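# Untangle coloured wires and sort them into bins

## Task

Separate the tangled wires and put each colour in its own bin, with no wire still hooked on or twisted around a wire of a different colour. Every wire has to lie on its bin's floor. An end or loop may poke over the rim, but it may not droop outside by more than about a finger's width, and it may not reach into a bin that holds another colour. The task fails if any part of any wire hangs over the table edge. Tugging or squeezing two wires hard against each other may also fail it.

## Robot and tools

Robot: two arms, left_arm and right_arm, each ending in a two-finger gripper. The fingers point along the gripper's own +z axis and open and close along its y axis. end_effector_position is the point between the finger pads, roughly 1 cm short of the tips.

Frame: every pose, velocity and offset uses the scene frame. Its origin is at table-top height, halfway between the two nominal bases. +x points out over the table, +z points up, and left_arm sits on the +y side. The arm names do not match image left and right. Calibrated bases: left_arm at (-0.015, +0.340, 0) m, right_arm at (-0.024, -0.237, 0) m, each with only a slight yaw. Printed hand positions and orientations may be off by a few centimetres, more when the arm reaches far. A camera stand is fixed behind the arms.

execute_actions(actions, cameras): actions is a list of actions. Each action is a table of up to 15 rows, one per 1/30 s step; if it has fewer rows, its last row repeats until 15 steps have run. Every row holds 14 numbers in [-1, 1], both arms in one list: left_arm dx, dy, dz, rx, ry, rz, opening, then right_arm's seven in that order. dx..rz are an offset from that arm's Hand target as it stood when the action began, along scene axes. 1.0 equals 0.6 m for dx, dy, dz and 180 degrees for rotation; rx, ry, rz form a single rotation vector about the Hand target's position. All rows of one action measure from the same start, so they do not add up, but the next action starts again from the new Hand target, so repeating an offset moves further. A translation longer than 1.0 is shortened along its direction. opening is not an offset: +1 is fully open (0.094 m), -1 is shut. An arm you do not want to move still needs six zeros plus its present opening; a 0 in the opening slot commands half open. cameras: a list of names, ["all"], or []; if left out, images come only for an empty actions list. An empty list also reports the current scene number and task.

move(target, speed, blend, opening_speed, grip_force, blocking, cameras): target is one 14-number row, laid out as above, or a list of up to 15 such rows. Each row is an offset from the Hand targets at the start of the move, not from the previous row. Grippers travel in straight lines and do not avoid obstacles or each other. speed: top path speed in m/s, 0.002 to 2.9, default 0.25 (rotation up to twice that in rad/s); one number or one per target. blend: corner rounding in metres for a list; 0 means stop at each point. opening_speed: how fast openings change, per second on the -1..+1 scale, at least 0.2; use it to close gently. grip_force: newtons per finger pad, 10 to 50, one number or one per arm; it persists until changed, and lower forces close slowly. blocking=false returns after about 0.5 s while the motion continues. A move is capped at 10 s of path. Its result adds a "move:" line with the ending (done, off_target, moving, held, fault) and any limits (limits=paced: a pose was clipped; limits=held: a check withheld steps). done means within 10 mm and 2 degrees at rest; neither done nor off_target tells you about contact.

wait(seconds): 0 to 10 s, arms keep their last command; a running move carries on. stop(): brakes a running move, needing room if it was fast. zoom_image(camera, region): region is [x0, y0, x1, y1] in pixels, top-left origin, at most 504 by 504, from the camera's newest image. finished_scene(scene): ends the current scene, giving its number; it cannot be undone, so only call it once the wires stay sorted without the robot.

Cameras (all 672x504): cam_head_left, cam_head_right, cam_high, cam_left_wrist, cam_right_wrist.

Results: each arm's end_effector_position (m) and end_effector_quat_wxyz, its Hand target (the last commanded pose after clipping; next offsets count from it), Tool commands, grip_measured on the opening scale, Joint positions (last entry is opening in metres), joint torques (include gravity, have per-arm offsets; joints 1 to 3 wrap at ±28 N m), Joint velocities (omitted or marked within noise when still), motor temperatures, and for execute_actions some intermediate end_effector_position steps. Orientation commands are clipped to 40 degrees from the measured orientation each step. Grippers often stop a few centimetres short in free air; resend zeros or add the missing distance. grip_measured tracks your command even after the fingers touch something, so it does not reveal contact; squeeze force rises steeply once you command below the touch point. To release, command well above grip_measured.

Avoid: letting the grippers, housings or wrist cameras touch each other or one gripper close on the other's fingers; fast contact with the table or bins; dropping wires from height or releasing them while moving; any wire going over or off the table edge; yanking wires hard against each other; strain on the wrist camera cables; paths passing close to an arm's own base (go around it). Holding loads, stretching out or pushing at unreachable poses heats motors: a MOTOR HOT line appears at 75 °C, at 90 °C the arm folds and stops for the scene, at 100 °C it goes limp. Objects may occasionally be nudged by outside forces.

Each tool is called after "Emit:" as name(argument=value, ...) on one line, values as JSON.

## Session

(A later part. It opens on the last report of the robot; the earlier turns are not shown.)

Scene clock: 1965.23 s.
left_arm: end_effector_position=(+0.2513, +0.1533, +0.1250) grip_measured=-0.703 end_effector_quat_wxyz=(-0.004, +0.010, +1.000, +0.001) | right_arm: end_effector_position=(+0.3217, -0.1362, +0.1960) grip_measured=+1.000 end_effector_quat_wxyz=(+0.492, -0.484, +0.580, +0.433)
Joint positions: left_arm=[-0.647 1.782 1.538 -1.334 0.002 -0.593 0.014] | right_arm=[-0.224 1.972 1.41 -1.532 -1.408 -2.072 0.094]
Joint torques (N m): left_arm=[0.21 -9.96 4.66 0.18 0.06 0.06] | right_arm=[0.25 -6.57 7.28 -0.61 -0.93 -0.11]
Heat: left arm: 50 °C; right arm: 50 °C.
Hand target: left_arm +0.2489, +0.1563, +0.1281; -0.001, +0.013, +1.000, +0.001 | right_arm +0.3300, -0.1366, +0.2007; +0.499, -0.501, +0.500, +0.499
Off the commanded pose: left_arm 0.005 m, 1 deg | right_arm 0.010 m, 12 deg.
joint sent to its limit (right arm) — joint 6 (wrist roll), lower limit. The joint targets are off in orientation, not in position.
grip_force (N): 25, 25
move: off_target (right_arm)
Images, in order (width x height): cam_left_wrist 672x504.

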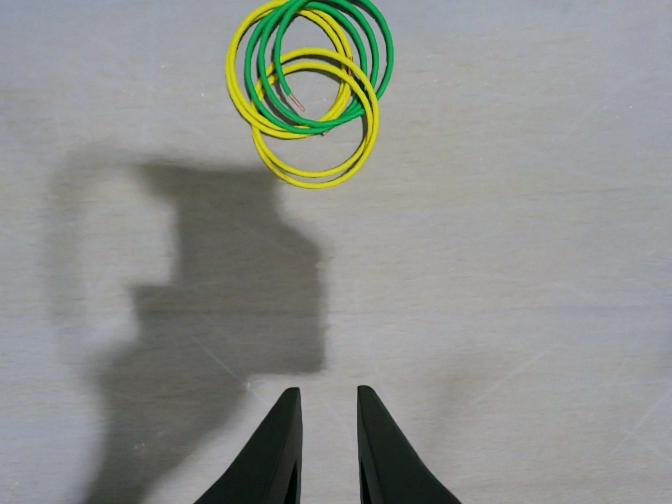

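Emit:
move(target=[[0.042,0.0395,-0.145,0,0,-0.755,-0.55,0,0,0,0,0,0,1]], speed=0.4, cameras=["cam_left_wrist"])

Emit:
zoom_image(camera="cam_left_wrist", region=[180, 224, 480, 504])

Scene clock: 2009.40 s.
left_arm: end_effector_position=(+0.2762, +0.1777, +0.0492) grip_measured=-0.553 end_effector_quat_wxyz=(+0.005, +0.930, +0.367, +0.010) | right_arm: end_effector_position=(+0.3217, -0.1362, +0.1960) grip_measured=+1.000 end_effector_quat_wxyz=(+0.492, -0.484, +0.580, +0.433)
Joint positions: left_arm=[-0.551 1.829 1.29 -1.011 -0.009 1.875 0.021] | right_arm=[-0.224 1.972 1.41 -1.532 -1.408 -2.072 0.094]
Joint torques (N m): left_arm=[0.85 -7.27 4.53 0.38 0.1 0.07] | right_arm=[0.25 -6.56 7.28 -0.61 -0.93 -0.11]
Heat: left arm: 49 °C; right arm: 50 °C.
Hand target: left_arm +0.2742, +0.1800, +0.0412; +0.001, +0.932, +0.363, +0.001 | right_arm +0.3300, -0.1366, +0.2007; +0.499, -0.501, +0.500, +0.499
Off the commanded pose: left_arm 0.009 m, 1 deg | right_arm 0.010 m, 12 deg.
joint sent to its limit (right arm) — joint 6 (wrist roll), lower limit. The joint targets are off in orientation, not in position.
grip_force (N): 25, 25
move: off_target (right_arm)
Images, in order (width x height): cam_left_wrist 672x504.

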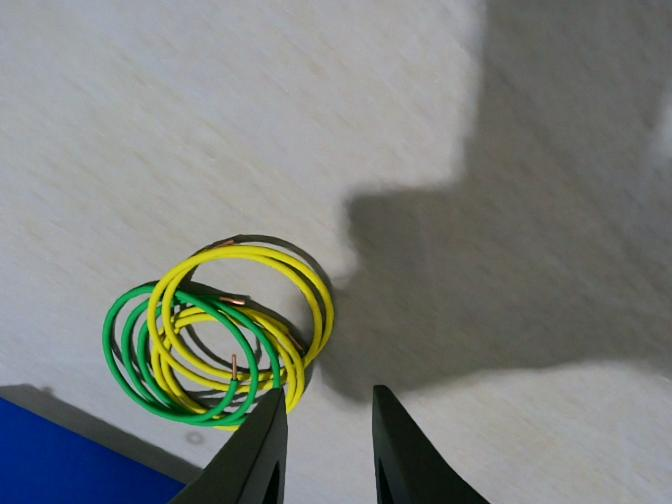

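Scaled by 1.680 from the camera's 672x504 image, which has a finer 960x720 frame.

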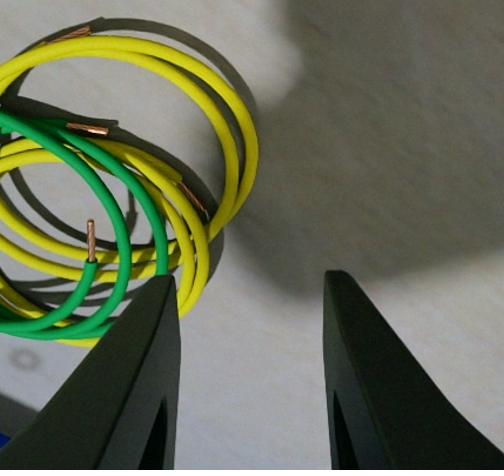

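Emit:
move(target=[[0,0.0,-0.035,0,0,0,-0.72,0,0,0,0,0,0,1],[0,0.0,-0.07,0,0,0,-0.72,0,0,0,0,0,0,1]], speed=0.08, cameras=["cam_left_wrist"])

Emit:
zoom_image(camera="cam_left_wrist", region=[180, 224, 480, 504])

Scene clock: 2028.10 s.
left_arm: end_effector_position=(+0.2734, +0.1793, +0.0080) grip_measured=-0.717 end_effector_quat_wxyz=(-0.001, +0.931, +0.366, +0.005) | right_arm: end_effector_position=(+0.3217, -0.1362, +0.1960) grip_measured=+1.000 end_effector_quat_wxyz=(+0.492, -0.484, +0.580, +0.433)
Joint positions: left_arm=[-0.551 1.889 1.194 -0.87 -0.009 1.876 0.013] | right_arm=[-0.224 1.972 1.41 -1.532 -1.408 -2.072 0.094]
Joint torques (N m): left_arm=[0.55 -7.45 4.16 0.51 0.09 0.12] | right_arm=[0.25 -6.57 7.28 -0.61 -0.93 -0.1]
Heat: left arm: 49 °C; right arm: 50 °C.
Hand target: left_arm +0.2742, +0.1799, -0.0008; +0.001, +0.932, +0.363, +0.001 | right_arm +0.3300, -0.1366, +0.2007; +0.499, -0.501, +0.500, +0.499
Off the commanded pose: left_arm 0.009 m, 1 deg | right_arm 0.010 m, 12 deg.
joint sent to its limit (right arm) — joint 6 (wrist roll), lower limit. The joint targets are off in orientation, not in position.
grip_force (N): 25, 25
move: off_target (right_arm)
Images, in order (width x height): cam_left_wrist 672x504.

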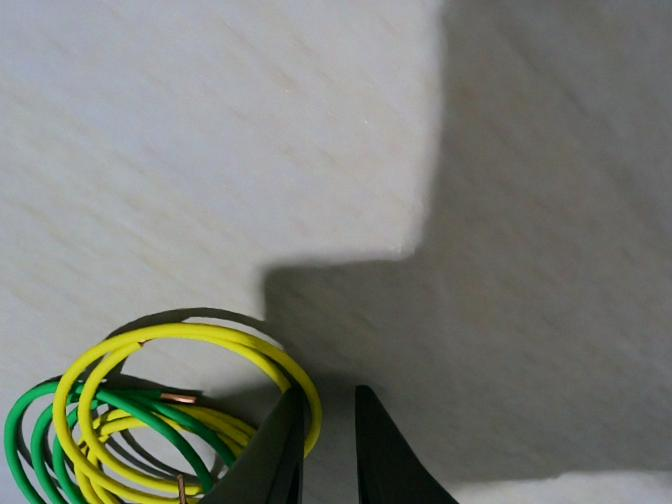

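Scaled by 1.680 from the camera's 672x504 image, which has a finer 960x720 frame.

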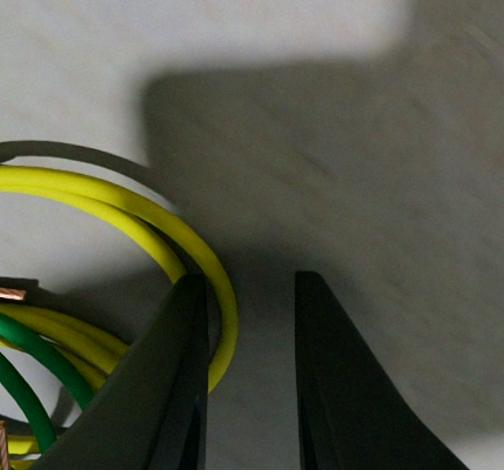

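Emit:
move(target=[[0,0.0,0.0,0,0,0,-1,0,0,0,0,0,0,1],[0,0,0.022,0,0,0,-1,0,0,0,0,0,0,1],[-0.013,-0.026,0.025,0,0,0.206,-1,0,0,0,0,0,0,1],[-0.0073,-0.0553,0.025,0,0,0.417,-1,0,0,0,0,0,0,1]], speed=0.1, blend=[0,0.002,0.003,0], cameras=["cam_left_wrist","cam_right_wrist"])

Emit:
zoom_image(camera="cam_left_wrist", region=[50, 224, 400, 504])

Emit:
zoom_image(camera="cam_right_wrist", region=[220, 230, 350, 330])

Scene clock: 2049.73 s.
left_arm: end_effector_position=(+0.2717, +0.1507, +0.0153) grip_measured=-0.958 end_effector_quat_wxyz=(+0.008, +0.518, +0.855, +0.006) | right_arm: end_effector_position=(+0.3217, -0.1362, +0.1960) grip_measured=+1.000 end_effector_quat_wxyz=(+0.492, -0.484, +0.580, +0.433)
Joint positions: left_arm=[-0.627 1.914 1.261 -0.901 -0.012 0.498 0.002] | right_arm=[-0.224 1.972 1.41 -1.532 -1.408 -2.072 0.094]
Joint torques (N m): left_arm=[-0.94 -7.73 6.78 0.01 0.09 -0.08] | right_arm=[0.27 -6.56 7.28 -0.61 -0.93 -0.1]
Heat: left arm: 50 °C; right arm: 50 °C.
Hand target: left_arm +0.2697, +0.1469, +0.0141; +0.000, +0.518, +0.855, +0.001 | right_arm +0.3300, -0.1366, +0.2007; +0.499, -0.501, +0.500, +0.499
Off the commanded pose: left_arm 0.005 m, 1 deg | right_arm 0.010 m, 12 deg.
joint sent to its limit (right arm) — joint 6 (wrist roll), lower limit. The joint targets are off in orientation, not in position.
grip_force (N): 25, 25
move: off_target (right_arm)
Images, in order (width x height): cam_left_wrist 672x504, cam_right_wrist 672x504.

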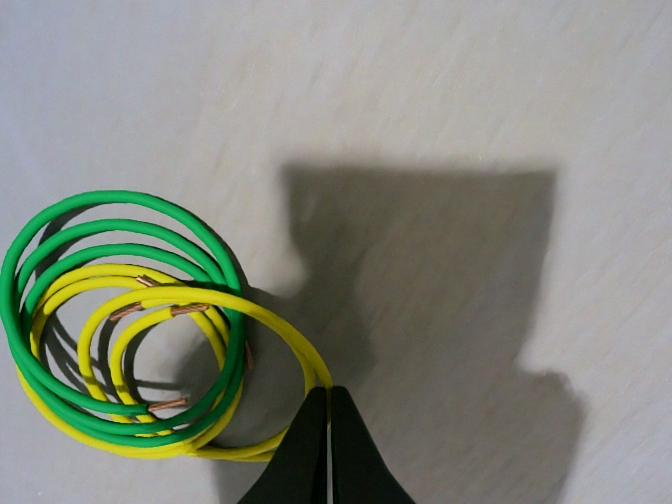

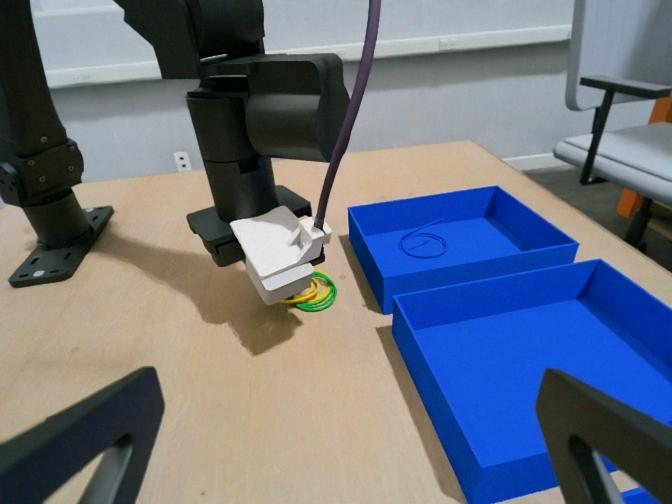

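Scaled by 1.440 from the camera's 672x504 image, which has a finer 960x720 frame.

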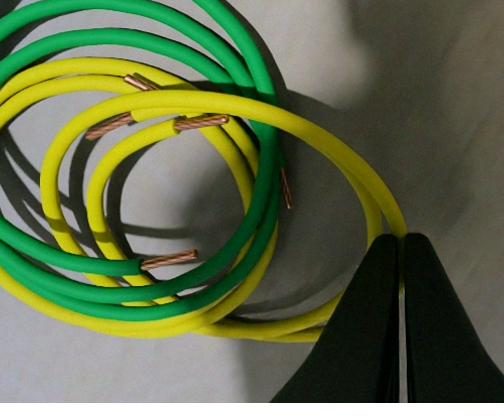

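Scaled by 3.877 from the camera's 672x504 image, which has a finer 960x720 frame.

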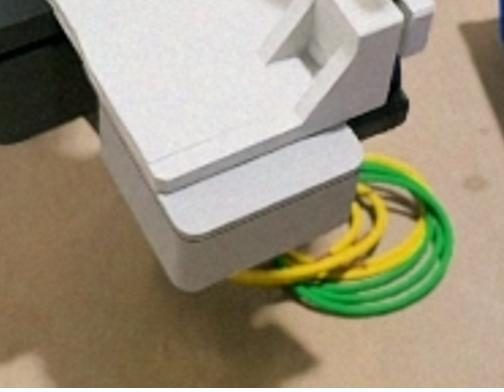

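Emit:
move(target=[[0.0218,-0.0194,0.0,0,0,0.206,-1,0,0,0,0,0,0,1],[0.0516,-0.0214,0.005,0,0,0.417,-1,0,0,0,0,0,0,1]], speed=0.1, blend=0.003, cameras=["cam_left_wrist","cam_right_wrist"])

Emit:
zoom_image(camera="cam_left_wrist", region=[50, 224, 400, 504])

Emit:
zoom_image(camera="cam_right_wrist", region=[220, 230, 350, 330])

Scene clock: 2086.00 s.
left_arm: end_effector_position=(+0.2991, +0.1316, +0.0195) grip_measured=-0.958 end_effector_quat_wxyz=(+0.006, -0.101, +0.995, -0.006) | right_arm: end_effector_position=(+0.3217, -0.1362, +0.1960) grip_measured=+1.000 end_effector_quat_wxyz=(+0.492, -0.484, +0.580, +0.433)
Joint positions: left_arm=[-0.622 2.025 1.438 -0.966 0.001 -0.791 0.002] | right_arm=[-0.224 1.972 1.41 -1.532 -1.408 -2.072 0.094]
Joint torques (N m): left_arm=[0.76 -8.84 6.82 0 0.04 -0.05] | right_arm=[0.25 -6.56 7.28 -0.61 -0.93 -0.11]
Heat: left arm: 52 °C; right arm: 50 °C.
Hand target: left_arm +0.3008, +0.1340, +0.0173; -0.001, -0.110, +0.994, +0.001 | right_arm +0.3300, -0.1366, +0.2007; +0.499, -0.501, +0.500, +0.499
Off the commanded pose: left_arm 0.004 m, 2 deg | right_arm 0.010 m, 12 deg.
joint sent to its limit (right arm) — joint 6 (wrist roll), lower limit. The joint targets are off in orientation, not in position.
grip_force (N): 25, 25
move: off_target (right_arm)
Images, in order (width x height): cam_left_wrist 672x504, cam_right_wrist 672x504.

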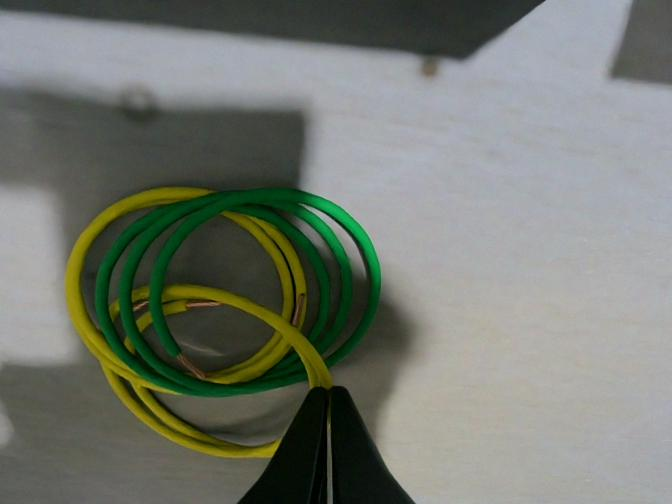

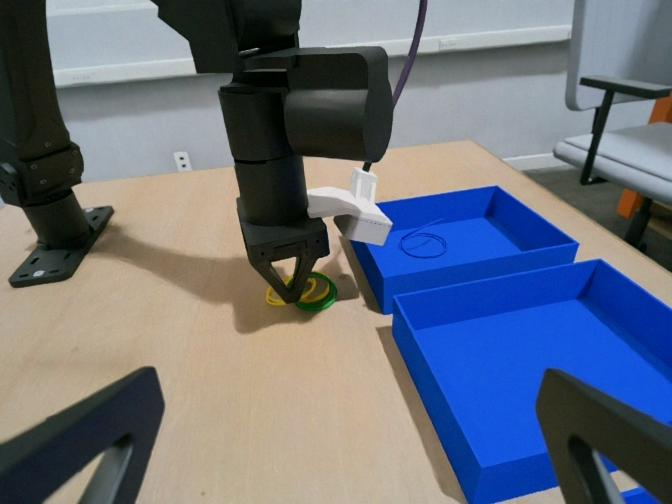

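Scaled by 1.440 from the camera's 672x504 image, which has a finer 960x720 frame.

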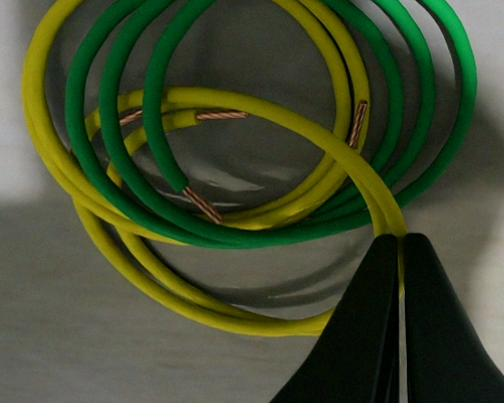

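Scaled by 3.877 from the camera's 672x504 image, which has a finer 960x720 frame.

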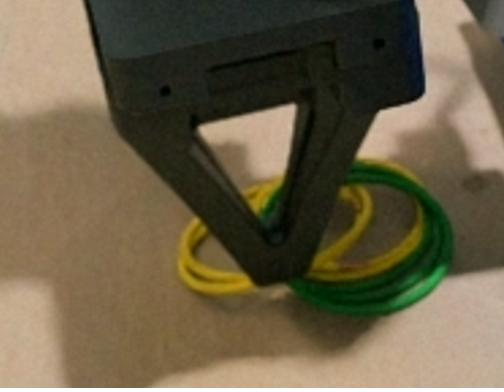

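Emit:
move(target=[[0,0,-0.025,0,0,0,-1,0,0,0,0,0,0,1],[0,0,-0.025,0,0,0,-0.7,0,0,0,0,0,0,1],[0,0,0.08,0,0,0,-0.7,0,0,0,0,0,0,1],[-0.07,0.03,0.15,0,0,0,-0.7,0,0,0,0,0,0,1]], speed=[0.05,0.1,0.1,0.25], cameras=["cam_left_wrist"])

Emit:
zoom_image(camera="cam_left_wrist", region=[220, 20, 440, 220])

Scene clock: 2134.93 s.
left_arm: end_effector_position=(+0.2664, +0.1485, +0.1100) grip_measured=-0.703 end_effector_quat_wxyz=(+0.010, -0.108, +0.994, -0.011) | right_arm: end_effector_position=(+0.3217, -0.1362, +0.1960) grip_measured=+1.000 end_effector_quat_wxyz=(+0.492, -0.484, +0.580, +0.433)
Joint positions: left_arm=[-0.632 1.807 1.508 -1.243 0.004 -0.815 0.014] | right_arm=[-0.224 1.972 1.41 -1.532 -1.408 -2.072 0.094]
Joint torques (N m): left_arm=[-0.8 -8.72 4.59 0.07 0 -0.06] | right_arm=[0.24 -6.56 7.28 -0.61 -0.93 -0.11]
Heat: left arm: 51 °C; right arm: 50 °C.
Hand target: left_arm +0.2588, +0.1519, +0.1073; -0.001, -0.110, +0.994, +0.001 | right_arm +0.3300, -0.1366, +0.2007; +0.499, -0.501, +0.500, +0.499
Off the commanded pose: left_arm 0.009 m, 2 deg | right_arm 0.010 m, 12 deg.
joint sent to its limit (right arm) — joint 6 (wrist roll), lower limit. The joint targets are off in orientation, not in position.
grip_force (N): 25, 25
move: off_target (right_arm); target 2's new opening was sent with left_arm's hand 0.011 m and 1 deg from that target
Images, in order (width x height): cam_left_wrist 672x504.

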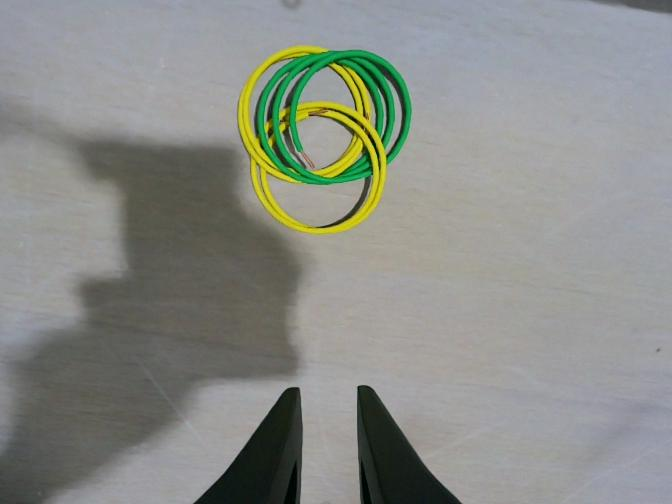

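Scaled by 2.291 from the camera's 672x504 image, which has a finer 960x720 frame.

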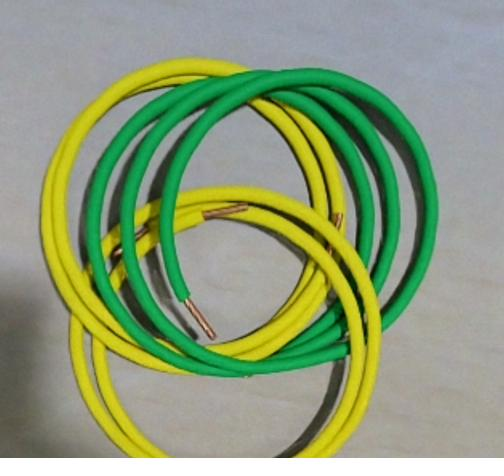

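Emit:
move(target=[[0.073,0.029,-0.09,0,0,-0.835,-0.6,0,0,0,0,0,0,1]], speed=0.4, cameras=["cam_left_wrist"])

Emit:
zoom_image(camera="cam_left_wrist", region=[180, 204, 480, 504])

Scene clock: 2195.67 s.
left_arm: end_effector_position=(+0.3042, +0.1668, +0.0627) grip_measured=-0.603 end_effector_quat_wxyz=(+0.007, +0.931, +0.365, +0.010) | right_arm: end_effector_position=(+0.3217, -0.1362, +0.1960) grip_measured=+1.000 end_effector_quat_wxyz=(+0.492, -0.484, +0.580, +0.433)
Joint positions: left_arm=[-0.538 1.923 1.47 -1.095 -0.007 1.891 0.019] | right_arm=[-0.224 1.972 1.41 -1.532 -1.408 -2.072 0.094]
Joint torques (N m): left_arm=[0.64 -8.24 4.66 0.3 0.07 0.08] | right_arm=[0.27 -6.56 7.28 -0.61 -0.93 -0.11]
Heat: left arm: 50 °C; right arm: 50 °C.
Hand target: left_arm +0.3025, +0.1694, +0.0533; +0.000, +0.932, +0.361, +0.001 | right_arm +0.3300, -0.1366, +0.2007; +0.499, -0.501, +0.500, +0.499
Off the commanded pose: left_arm 0.010 m, 1 deg | right_arm 0.010 m, 12 deg.
joint sent to its limit (right arm) — joint 6 (wrist roll), lower limit. The joint targets are off in orientation, not in position.
grip_force (N): 25, 25
move: off_target (right_arm)
Images, in order (width x height): cam_left_wrist 672x504.

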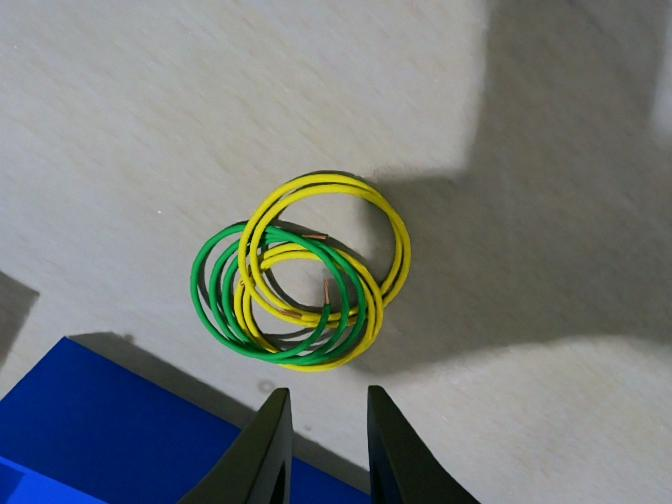

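Scaled by 1.680 from the camera's 672x504 image, which has a finer 960x720 frame.

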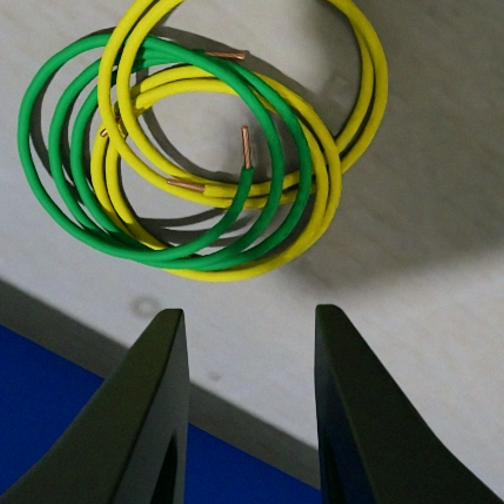

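Emit:
move(target=[[0.0087,0.0053,-0.052,0,0,0,-0.72,0,0,0,0,0,0,1]], speed=0.1, cameras=["cam_left_wrist"])

Emit:
zoom_image(camera="cam_left_wrist", region=[180, 204, 480, 504])

Scene clock: 2218.23 s.
left_arm: end_effector_position=(+0.3094, +0.1703, +0.0300) grip_measured=-0.717 end_effector_quat_wxyz=(+0.005, +0.931, +0.365, +0.009) | right_arm: end_effector_position=(+0.3217, -0.1362, +0.1960) grip_measured=+1.000 end_effector_quat_wxyz=(+0.492, -0.484, +0.580, +0.433)
Joint positions: left_arm=[-0.522 1.972 1.404 -0.985 -0.007 1.906 0.013] | right_arm=[-0.224 1.972 1.41 -1.532 -1.408 -2.072 0.094]
Joint torques (N m): left_arm=[0.69 -8.66 4.71 0.29 0.08 0.11] | right_arm=[0.25 -6.56 7.28 -0.61 -0.93 -0.11]
Heat: left arm: 49 °C; right arm: 50 °C.
Hand target: left_arm +0.3079, +0.1725, +0.0221; +0.001, +0.932, +0.361, +0.001 | right_arm +0.3300, -0.1366, +0.2007; +0.499, -0.501, +0.500, +0.499
Off the commanded pose: left_arm 0.008 m, 1 deg | right_arm 0.010 m, 12 deg.
joint sent to its limit (right arm) — joint 6 (wrist roll), lower limit. The joint targets are off in orientation, not in position.
grip_force (N): 25, 25
move: off_target (right_arm)
Images, in order (width x height): cam_left_wrist 672x504.

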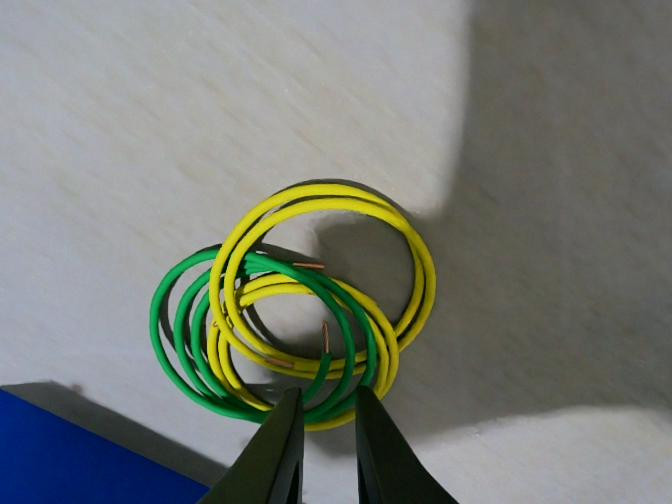

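Scaled by 1.680 from the camera's 672x504 image, which has a finer 960x720 frame.

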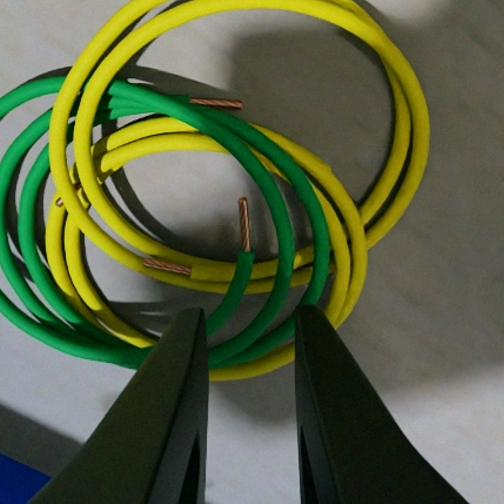

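Emit:
move(target=[[0.0017,-0.0018,0,0,0,0,-0.8,0,0,0,0,0,0,1],[0.0017,-0.0018,-0.025,0,0,0,-0.8,0,0,0,0,0,0,1]], speed=0.06, cameras=["cam_left_wrist"])

Emit:
zoom_image(camera="cam_left_wrist", region=[180, 254, 480, 504])

Scene clock: 2231.13 s.
left_arm: end_effector_position=(+0.3114, +0.1693, +0.0161) grip_measured=-0.797 end_effector_quat_wxyz=(+0.006, +0.931, +0.365, +0.010) | right_arm: end_effector_position=(+0.3217, -0.1362, +0.1960) grip_measured=+1.000 end_effector_quat_wxyz=(+0.492, -0.484, +0.580, +0.433)
Joint positions: left_arm=[-0.522 1.996 1.38 -0.934 -0.007 1.906 0.01] | right_arm=[-0.224 1.972 1.41 -1.532 -1.408 -2.072 0.094]
Joint torques (N m): left_arm=[0.39 -8.49 4.29 0.3 0.1 0.1] | right_arm=[0.25 -6.56 7.28 -0.61 -0.93 -0.1]
Heat: left arm: 49 °C; right arm: 50 °C.
Hand target: left_arm +0.3088, +0.1715, +0.0070; +0.000, +0.932, +0.361, +0.001 | right_arm +0.3300, -0.1366, +0.2007; +0.499, -0.501, +0.500, +0.499
Off the commanded pose: left_arm 0.010 m, 1 deg | right_arm 0.010 m, 12 deg.
joint sent to its limit (right arm) — joint 6 (wrist roll), lower limit. The joint targets are off in orientation, not in position.
grip_force (N): 25, 25
move: off_target (right_arm)
Images, in order (width x height): cam_left_wrist 672x504.

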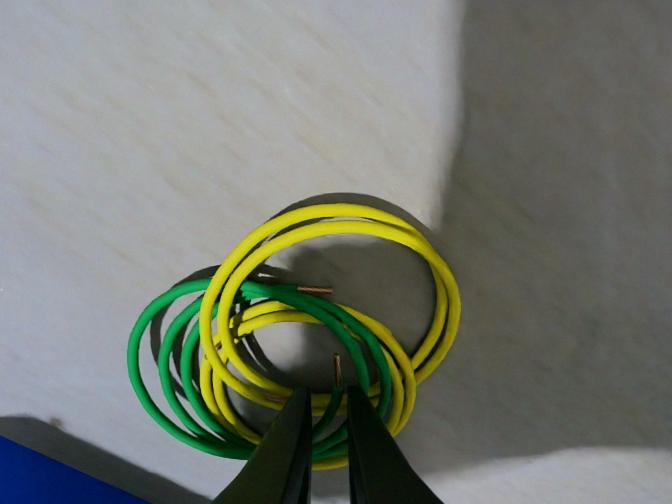

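Scaled by 1.680 from the camera's 672x504 image, which has a finer 960x720 frame.

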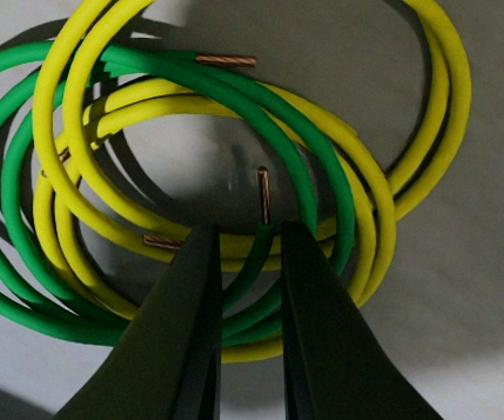

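Emit:
move(target=[[0,0,-0.004,0,0,0,-0.8,0,0,0,0,0,0,1],[0,0,-0.004,0,0,0,-1,0,0,0,0,0,0,1]], speed=0.06, cameras=["cam_left_wrist"])

Emit:
zoom_image(camera="cam_left_wrist", region=[180, 254, 480, 504])

Scene clock: 2246.13 s.
left_arm: end_effector_position=(+0.3133, +0.1682, +0.0161) grip_measured=-0.944 end_effector_quat_wxyz=(+0.009, +0.931, +0.365, +0.012) | right_arm: end_effector_position=(+0.3217, -0.1362, +0.1960) grip_measured=+1.000 end_effector_quat_wxyz=(+0.492, -0.484, +0.580, +0.433)
Joint positions: left_arm=[-0.522 1.996 1.38 -0.925 -0.007 1.906 0.003] | right_arm=[-0.224 1.972 1.41 -1.532 -1.408 -2.072 0.094]
Joint torques (N m): left_arm=[0.39 -8.65 3.97 0.31 0.06 0.13] | right_arm=[0.25 -6.57 7.28 -0.61 -0.93 -0.11]
Heat: left arm: 49 °C; right arm: 50 °C.
Hand target: left_arm +0.3089, +0.1715, +0.0046; +0.000, +0.932, +0.361, +0.001 | right_arm +0.3300, -0.1366, +0.2007; +0.499, -0.501, +0.500, +0.499
Off the commanded pose: left_arm 0.013 m, 2 deg | right_arm 0.010 m, 12 deg.
joint sent to its limit (right arm) — joint 6 (wrist roll), lower limit. The joint targets are off in orientation, not in position.
grip_force (N): 25, 25
move: off_target (left_arm, right_arm); target 2's new opening was sent with left_arm's hand 0.013 m and 2 deg from that target
Images, in order (width x height): cam_left_wrist 672x504.

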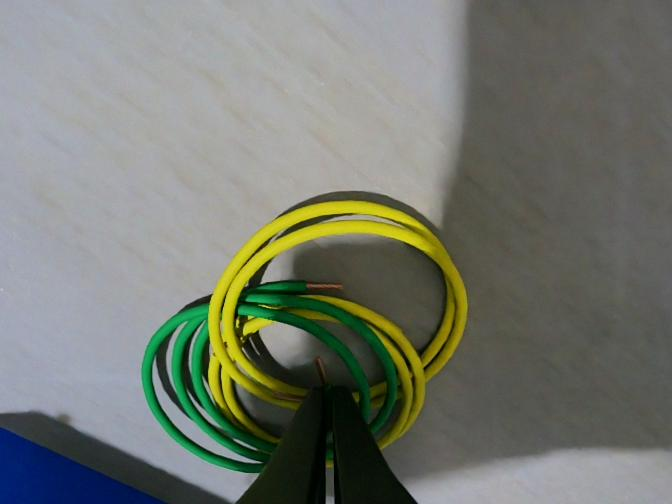

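Scaled by 1.680 from the camera's 672x504 image, which has a finer 960x720 frame.

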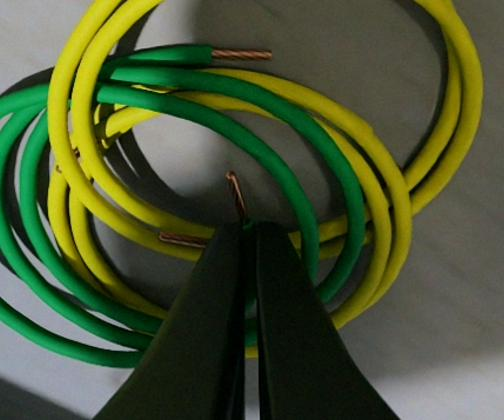

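Emit:
move(target=[[0,0,0.03,0,0,0,-1,0,0,0,0,0,0,1],[-0.0148,-0.0215,0.042,0,0,0.25,-1,0,0,0,0,0,0,1],[-0.0062,-0.0515,0.045,0,0,0.5,-1,0,0,0,0,0,0,1]], speed=0.11, blend=0.003, cameras=["cam_left_wrist","cam_right_wrist"])

Emit:
zoom_image(camera="cam_left_wrist", region=[120, 204, 470, 504])

Emit:
zoom_image(camera="cam_right_wrist", region=[240, 230, 370, 330])

Scene clock: 2281.00 s.
left_arm: end_effector_position=(+0.3063, +0.1442, +0.0334) grip_measured=-0.946 end_effector_quat_wxyz=(+0.008, +0.404, +0.915, +0.002) | right_arm: end_effector_position=(+0.3217, -0.1362, +0.1960) grip_measured=+1.000 end_effector_quat_wxyz=(+0.492, -0.484, +0.580, +0.433)
Joint positions: left_arm=[-0.588 2.007 1.47 -1.018 -0.007 0.279 0.003] | right_arm=[-0.224 1.972 1.41 -1.532 -1.408 -2.072 0.094]
Joint torques (N m): left_arm=[-0.77 -8.79 6.94 0.02 0.1 -0.08] | right_arm=[0.25 -6.56 7.28 -0.61 -0.93 -0.1]
Heat: left arm: 49 °C; right arm: 50 °C.
Hand target: left_arm +0.3050, +0.1406, +0.0316; +0.000, +0.404, +0.915, +0.001 | right_arm +0.3300, -0.1366, +0.2007; +0.499, -0.501, +0.500, +0.499
Off the commanded pose: left_arm 0.004 m, 1 deg | right_arm 0.010 m, 12 deg.
joint sent to its limit (right arm) — joint 6 (wrist roll), lower limit. The joint targets are off in orientation, not in position.
grip_force (N): 25, 25
move: off_target (right_arm)
Images, in order (width x height): cam_left_wrist 672x504, cam_right_wrist 672x504.

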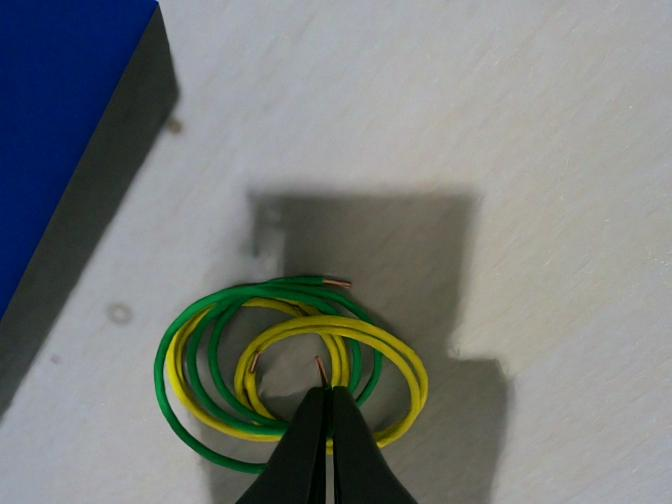

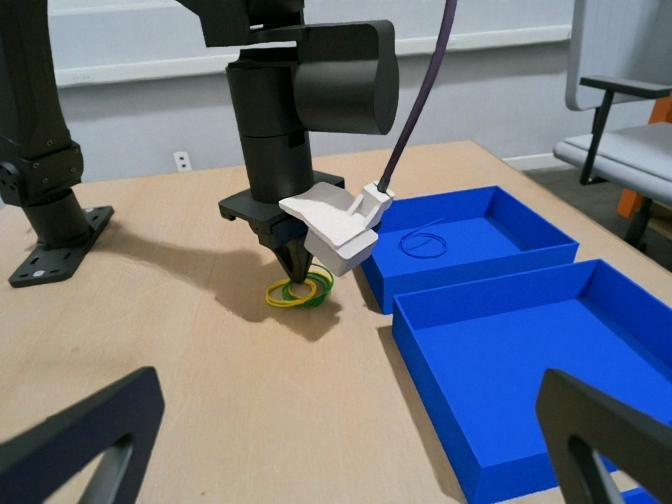

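Scaled by 1.440 from the camera's 672x504 image, which has a finer 960x720 frame.

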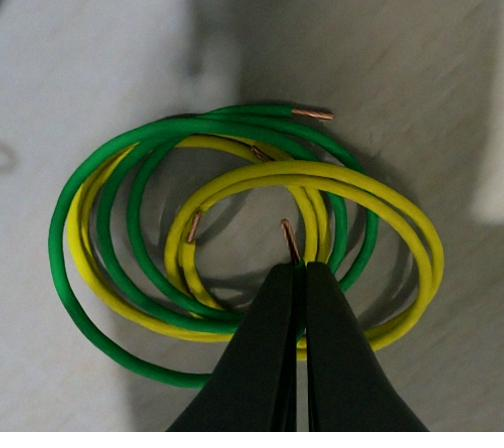

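Scaled by 3.877 from the camera's 672x504 image, which has a finer 960x720 frame.

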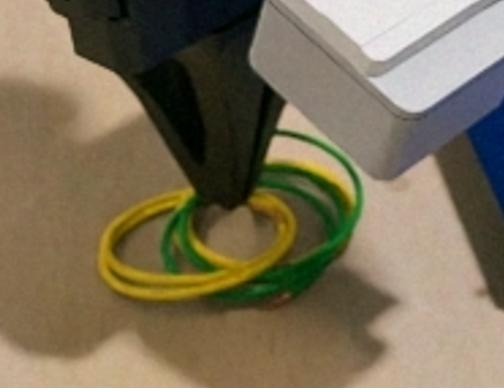

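Emit:
move(target=[[0.0319,-0.0117,0.003,0,0,0.25,-1,0,0,0,0,0,0,1],[0.0624,0.0042,0.005,0,0,0.5,-1,0,0,0,0,0,0,1],[0.0729,0.0315,0.005,0,0,0.7,-1,0,0,0,0,0,0,1]], speed=0.14, blend=0.003, cameras=["cam_left_wrist","cam_right_wrist"])

Emit:
zoom_image(camera="cam_left_wrist", region=[120, 204, 470, 504])

Emit:
zoom_image(camera="cam_right_wrist", region=[240, 230, 370, 330])

Scene clock: 2301.17 s.
left_arm: end_effector_position=(+0.3496, +0.1548, +0.0380) grip_measured=-0.946 end_effector_quat_wxyz=(+0.002, -0.624, +0.781, -0.012) | right_arm: end_effector_position=(+0.3217, -0.1362, +0.1960) grip_measured=+1.000 end_effector_quat_wxyz=(+0.492, -0.484, +0.580, +0.433)
Joint positions: left_arm=[-0.504 2.118 1.656 -1.085 0.007 -1.817 0.003] | right_arm=[-0.224 1.972 1.41 -1.532 -1.408 -2.072 0.094]
Joint torques (N m): left_arm=[0.59 -10.32 6.32 0.04 0.03 -0.07] | right_arm=[0.25 -6.56 7.28 -0.61 -0.93 -0.1]
Heat: left arm: 50 °C; right arm: 50 °C.
Hand target: left_arm +0.3488, +0.1595, +0.0346; -0.001, -0.632, +0.775, +0.000 | right_arm +0.3300, -0.1366, +0.2007; +0.499, -0.501, +0.500, +0.499
Off the commanded pose: left_arm 0.006 m, 2 deg | right_arm 0.010 m, 12 deg.
joint sent to its limit (right arm) — joint 6 (wrist roll), lower limit. The joint targets are off in orientation, not in position.
grip_force (N): 25, 25
move: off_target (right_arm)
Images, in order (width x height): cam_left_wrist 672x504, cam_right_wrist 672x504.

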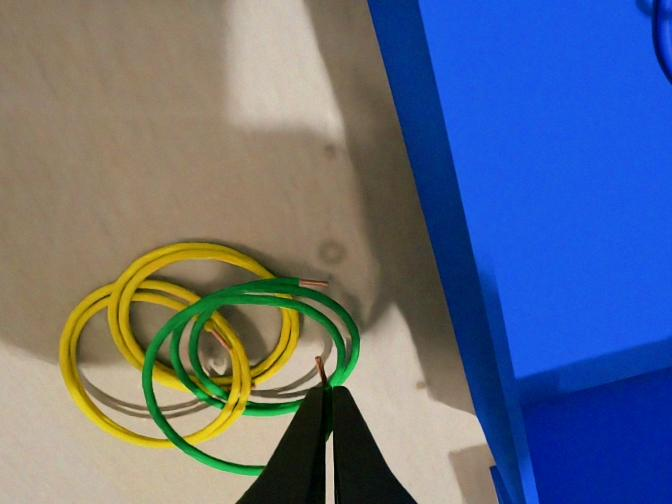

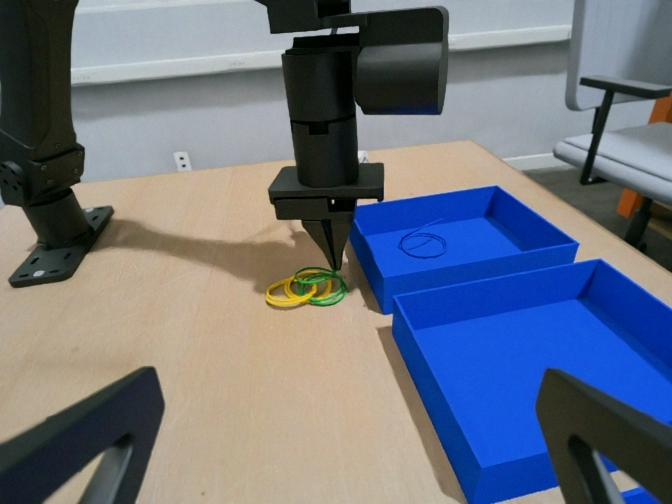

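Scaled by 1.440 from the camera's 672x504 image, which has a finer 960x720 frame.

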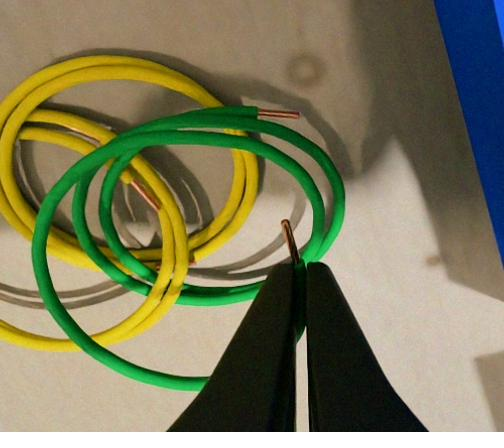

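Scaled by 3.877 from the camera's 672x504 image, which has a finer 960x720 frame.

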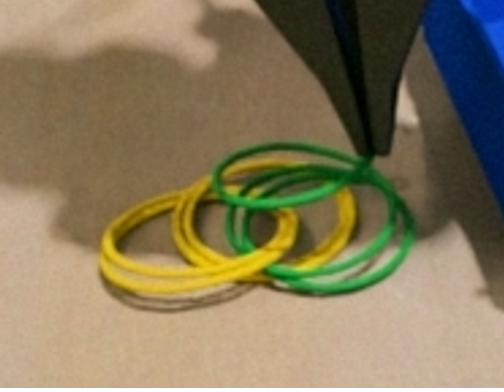

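Emit:
move(target=[[0,0,-0.042,0,0,0,-1,0,0,0,0,0,0,1],[0,0,-0.042,0,0,0,-0.75,0,0,0,0,0,0,1],[0,0,0.04,0,0,0,-0.75,0,0,0,0,0,0,1],[0,0,0.04,0,0,-0.5,-0.75,0,0,0,0,0,0,1],[0,0,0.04,0,0,-0.99,-0.75,0,0,0,0,0,0,1]], speed=[0.08,0.1,0.15,0.5,0.5], blend=[0,0,0,0.01,0], cameras=["cam_left_wrist"])

Emit:
zoom_image(camera="cam_left_wrist", region=[180, 204, 530, 504])

Scene clock: 2347.53 s.
left_arm: end_effector_position=(+0.3471, +0.1593, +0.0464) grip_measured=-0.753 end_effector_quat_wxyz=(-0.010, +0.762, +0.647, +0.001) | right_arm: end_effector_position=(+0.3217, -0.1362, +0.1960) grip_measured=+1.000 end_effector_quat_wxyz=(+0.492, -0.484, +0.580, +0.433)
Joint positions: left_arm=[-0.504 2.136 1.718 -1.171 -0.009 1.265 0.012] | right_arm=[-0.224 1.972 1.41 -1.532 -1.408 -2.072 0.094]
Joint torques (N m): left_arm=[0.54 -13.34 6.57 -0.06 0.09 0.1] | right_arm=[0.25 -6.57 7.28 -0.61 -0.93 -0.11]
Heat: left arm: 50 °C; right arm: 50 °C.
Hand target: left_arm +0.3489, +0.1594, +0.0587; +0.000, +0.765, +0.644, +0.001 | right_arm +0.3300, -0.1366, +0.2007; +0.499, -0.501, +0.500, +0.499
Off the commanded pose: left_arm 0.012 m, 1 deg | right_arm 0.010 m, 12 deg.
joint sent to its limit (right arm) — joint 6 (wrist roll), lower limit. The joint targets are off in orientation, not in position.
grip_force (N): 25, 25
move: off_target (left_arm, right_arm); target 2's new opening was sent with left_arm's hand 0.011 m and 2 deg from that target
Images, in order (width x height): cam_left_wrist 672x504.

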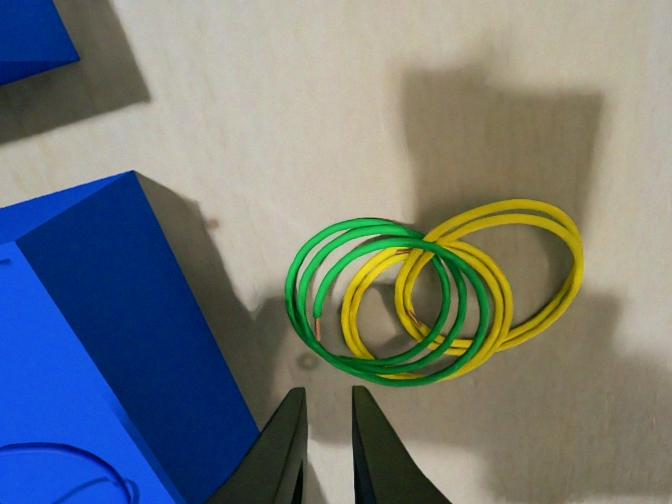

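Scaled by 1.440 from the camera's 672x504 image, which has a finer 960x720 frame.

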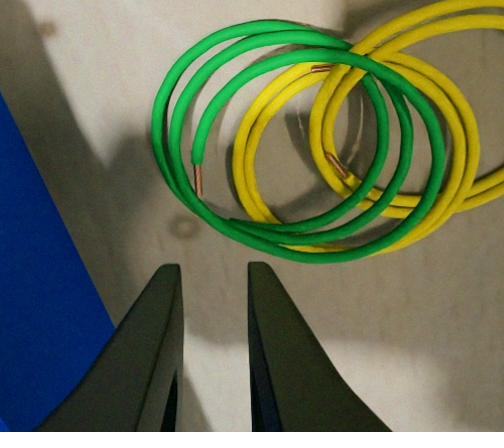

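Emit:
move(target=[[0.0065,0.0038,-0.05,0,0,0,-0.75,0,0,0,0,0,0,1]], speed=0.1, cameras=["cam_left_wrist"])

Emit:
zoom_image(camera="cam_left_wrist", region=[180, 254, 480, 504])

Scene clock: 2364.23 s.
left_arm: end_effector_position=(+0.3531, +0.1601, +0.0360) grip_measured=-0.753 end_effector_quat_wxyz=(+0.003, +0.763, +0.646, +0.006) | right_arm: end_effector_position=(+0.3217, -0.1362, +0.1960) grip_measured=+1.000 end_effector_quat_wxyz=(+0.492, -0.484, +0.580, +0.433)
Joint positions: left_arm=[-0.495 2.136 1.676 -1.101 -0.009 1.275 0.012] | right_arm=[-0.224 1.972 1.41 -1.532 -1.408 -2.072 0.094]
Joint torques (N m): left_arm=[0.66 -10.52 4.6 0.38 0.11 0.07] | right_arm=[0.25 -6.56 7.28 -0.61 -0.93 -0.11]
Heat: left arm: 50 °C; right arm: 50 °C.
Hand target: left_arm +0.3527, +0.1617, +0.0287; +0.000, +0.765, +0.644, +0.001 | right_arm +0.3300, -0.1366, +0.2007; +0.499, -0.501, +0.500, +0.499
Off the commanded pose: left_arm 0.007 m, 1 deg | right_arm 0.010 m, 12 deg.
joint sent to its limit (right arm) — joint 6 (wrist roll), lower limit. The joint targets are off in orientation, not in position.
grip_force (N): 25, 25
move: off_target (right_arm)
Images, in order (width x height): cam_left_wrist 672x504.

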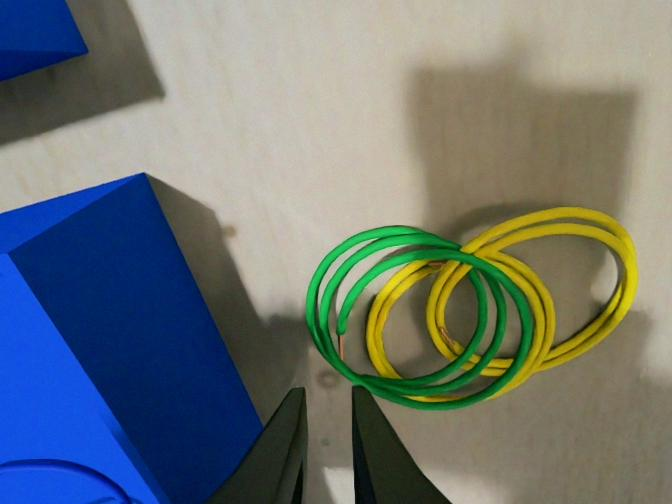

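Scaled by 1.680 from the camera's 672x504 image, which has a finer 960x720 frame.

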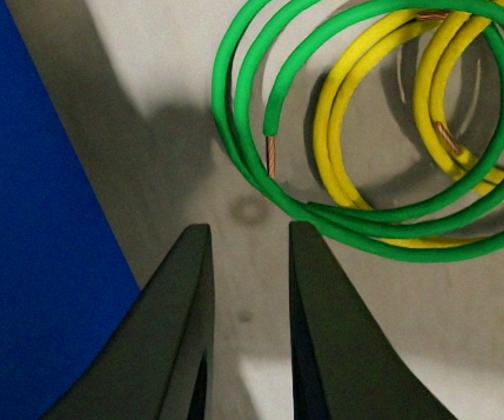

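Emit:
move(target=[[-0.0055,-0.002,-0.01,0,0,0,-0.77,0,0,0,0,0,0,1],[-0.0055,-0.002,-0.042,0,0,0,-0.77,0,0,0,0,0,0,1]], speed=0.06, cameras=["cam_left_wrist"])

Emit:
zoom_image(camera="cam_left_wrist", region=[230, 304, 430, 504])

Scene clock: 2376.63 s.
left_arm: end_effector_position=(+0.3518, +0.1607, +0.0139) grip_measured=-0.767 end_effector_quat_wxyz=(+0.006, +0.763, +0.646, +0.008) | right_arm: end_effector_position=(+0.3217, -0.1362, +0.1960) grip_measured=+1.000 end_effector_quat_wxyz=(+0.492, -0.484, +0.580, +0.433)
Joint positions: left_arm=[-0.495 2.146 1.601 -1.008 -0.009 1.275 0.011] | right_arm=[-0.224 1.972 1.41 -1.532 -1.408 -2.072 0.094]
Joint torques (N m): left_arm=[0.05 -9.89 4.7 0.37 0.07 0.07] | right_arm=[0.24 -6.56 7.28 -0.61 -0.93 -0.11]
Heat: left arm: 50 °C; right arm: 50 °C.
Hand target: left_arm +0.3493, +0.1606, +0.0034; +0.000, +0.765, +0.644, +0.001 | right_arm +0.3300, -0.1366, +0.2007; +0.499, -0.501, +0.500, +0.499
Off the commanded pose: left_arm 0.011 m, 1 deg | right_arm 0.010 m, 12 deg.
joint sent to its limit (right arm) — joint 6 (wrist roll), lower limit. The joint targets are off in orientation, not in position.
grip_force (N): 25, 25
move: off_target (left_arm, right_arm)
Images, in order (width x height): cam_left_wrist 672x504.

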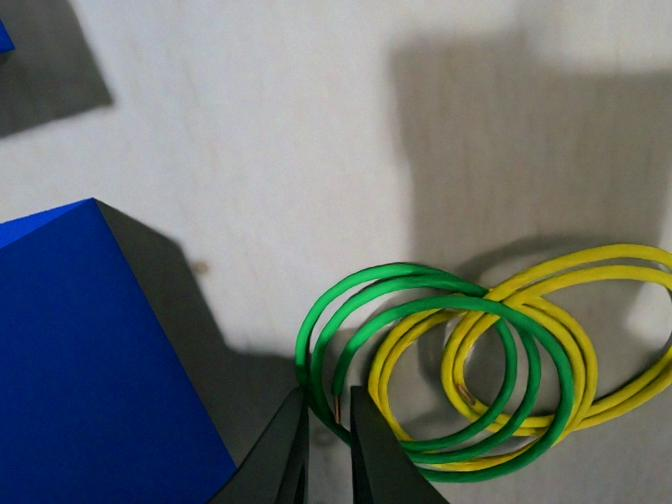

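Scaled by 2.520 from the camera's 672x504 image, which has a finer 960x720 frame.

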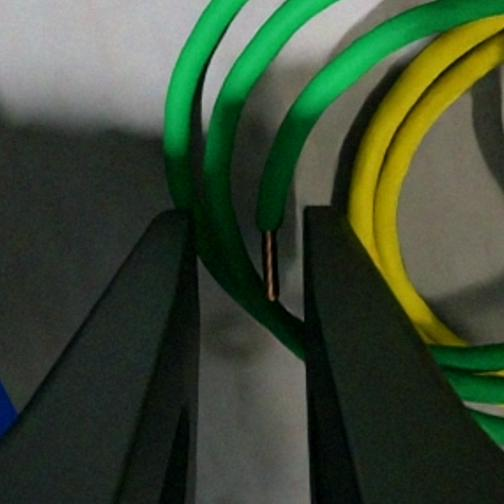

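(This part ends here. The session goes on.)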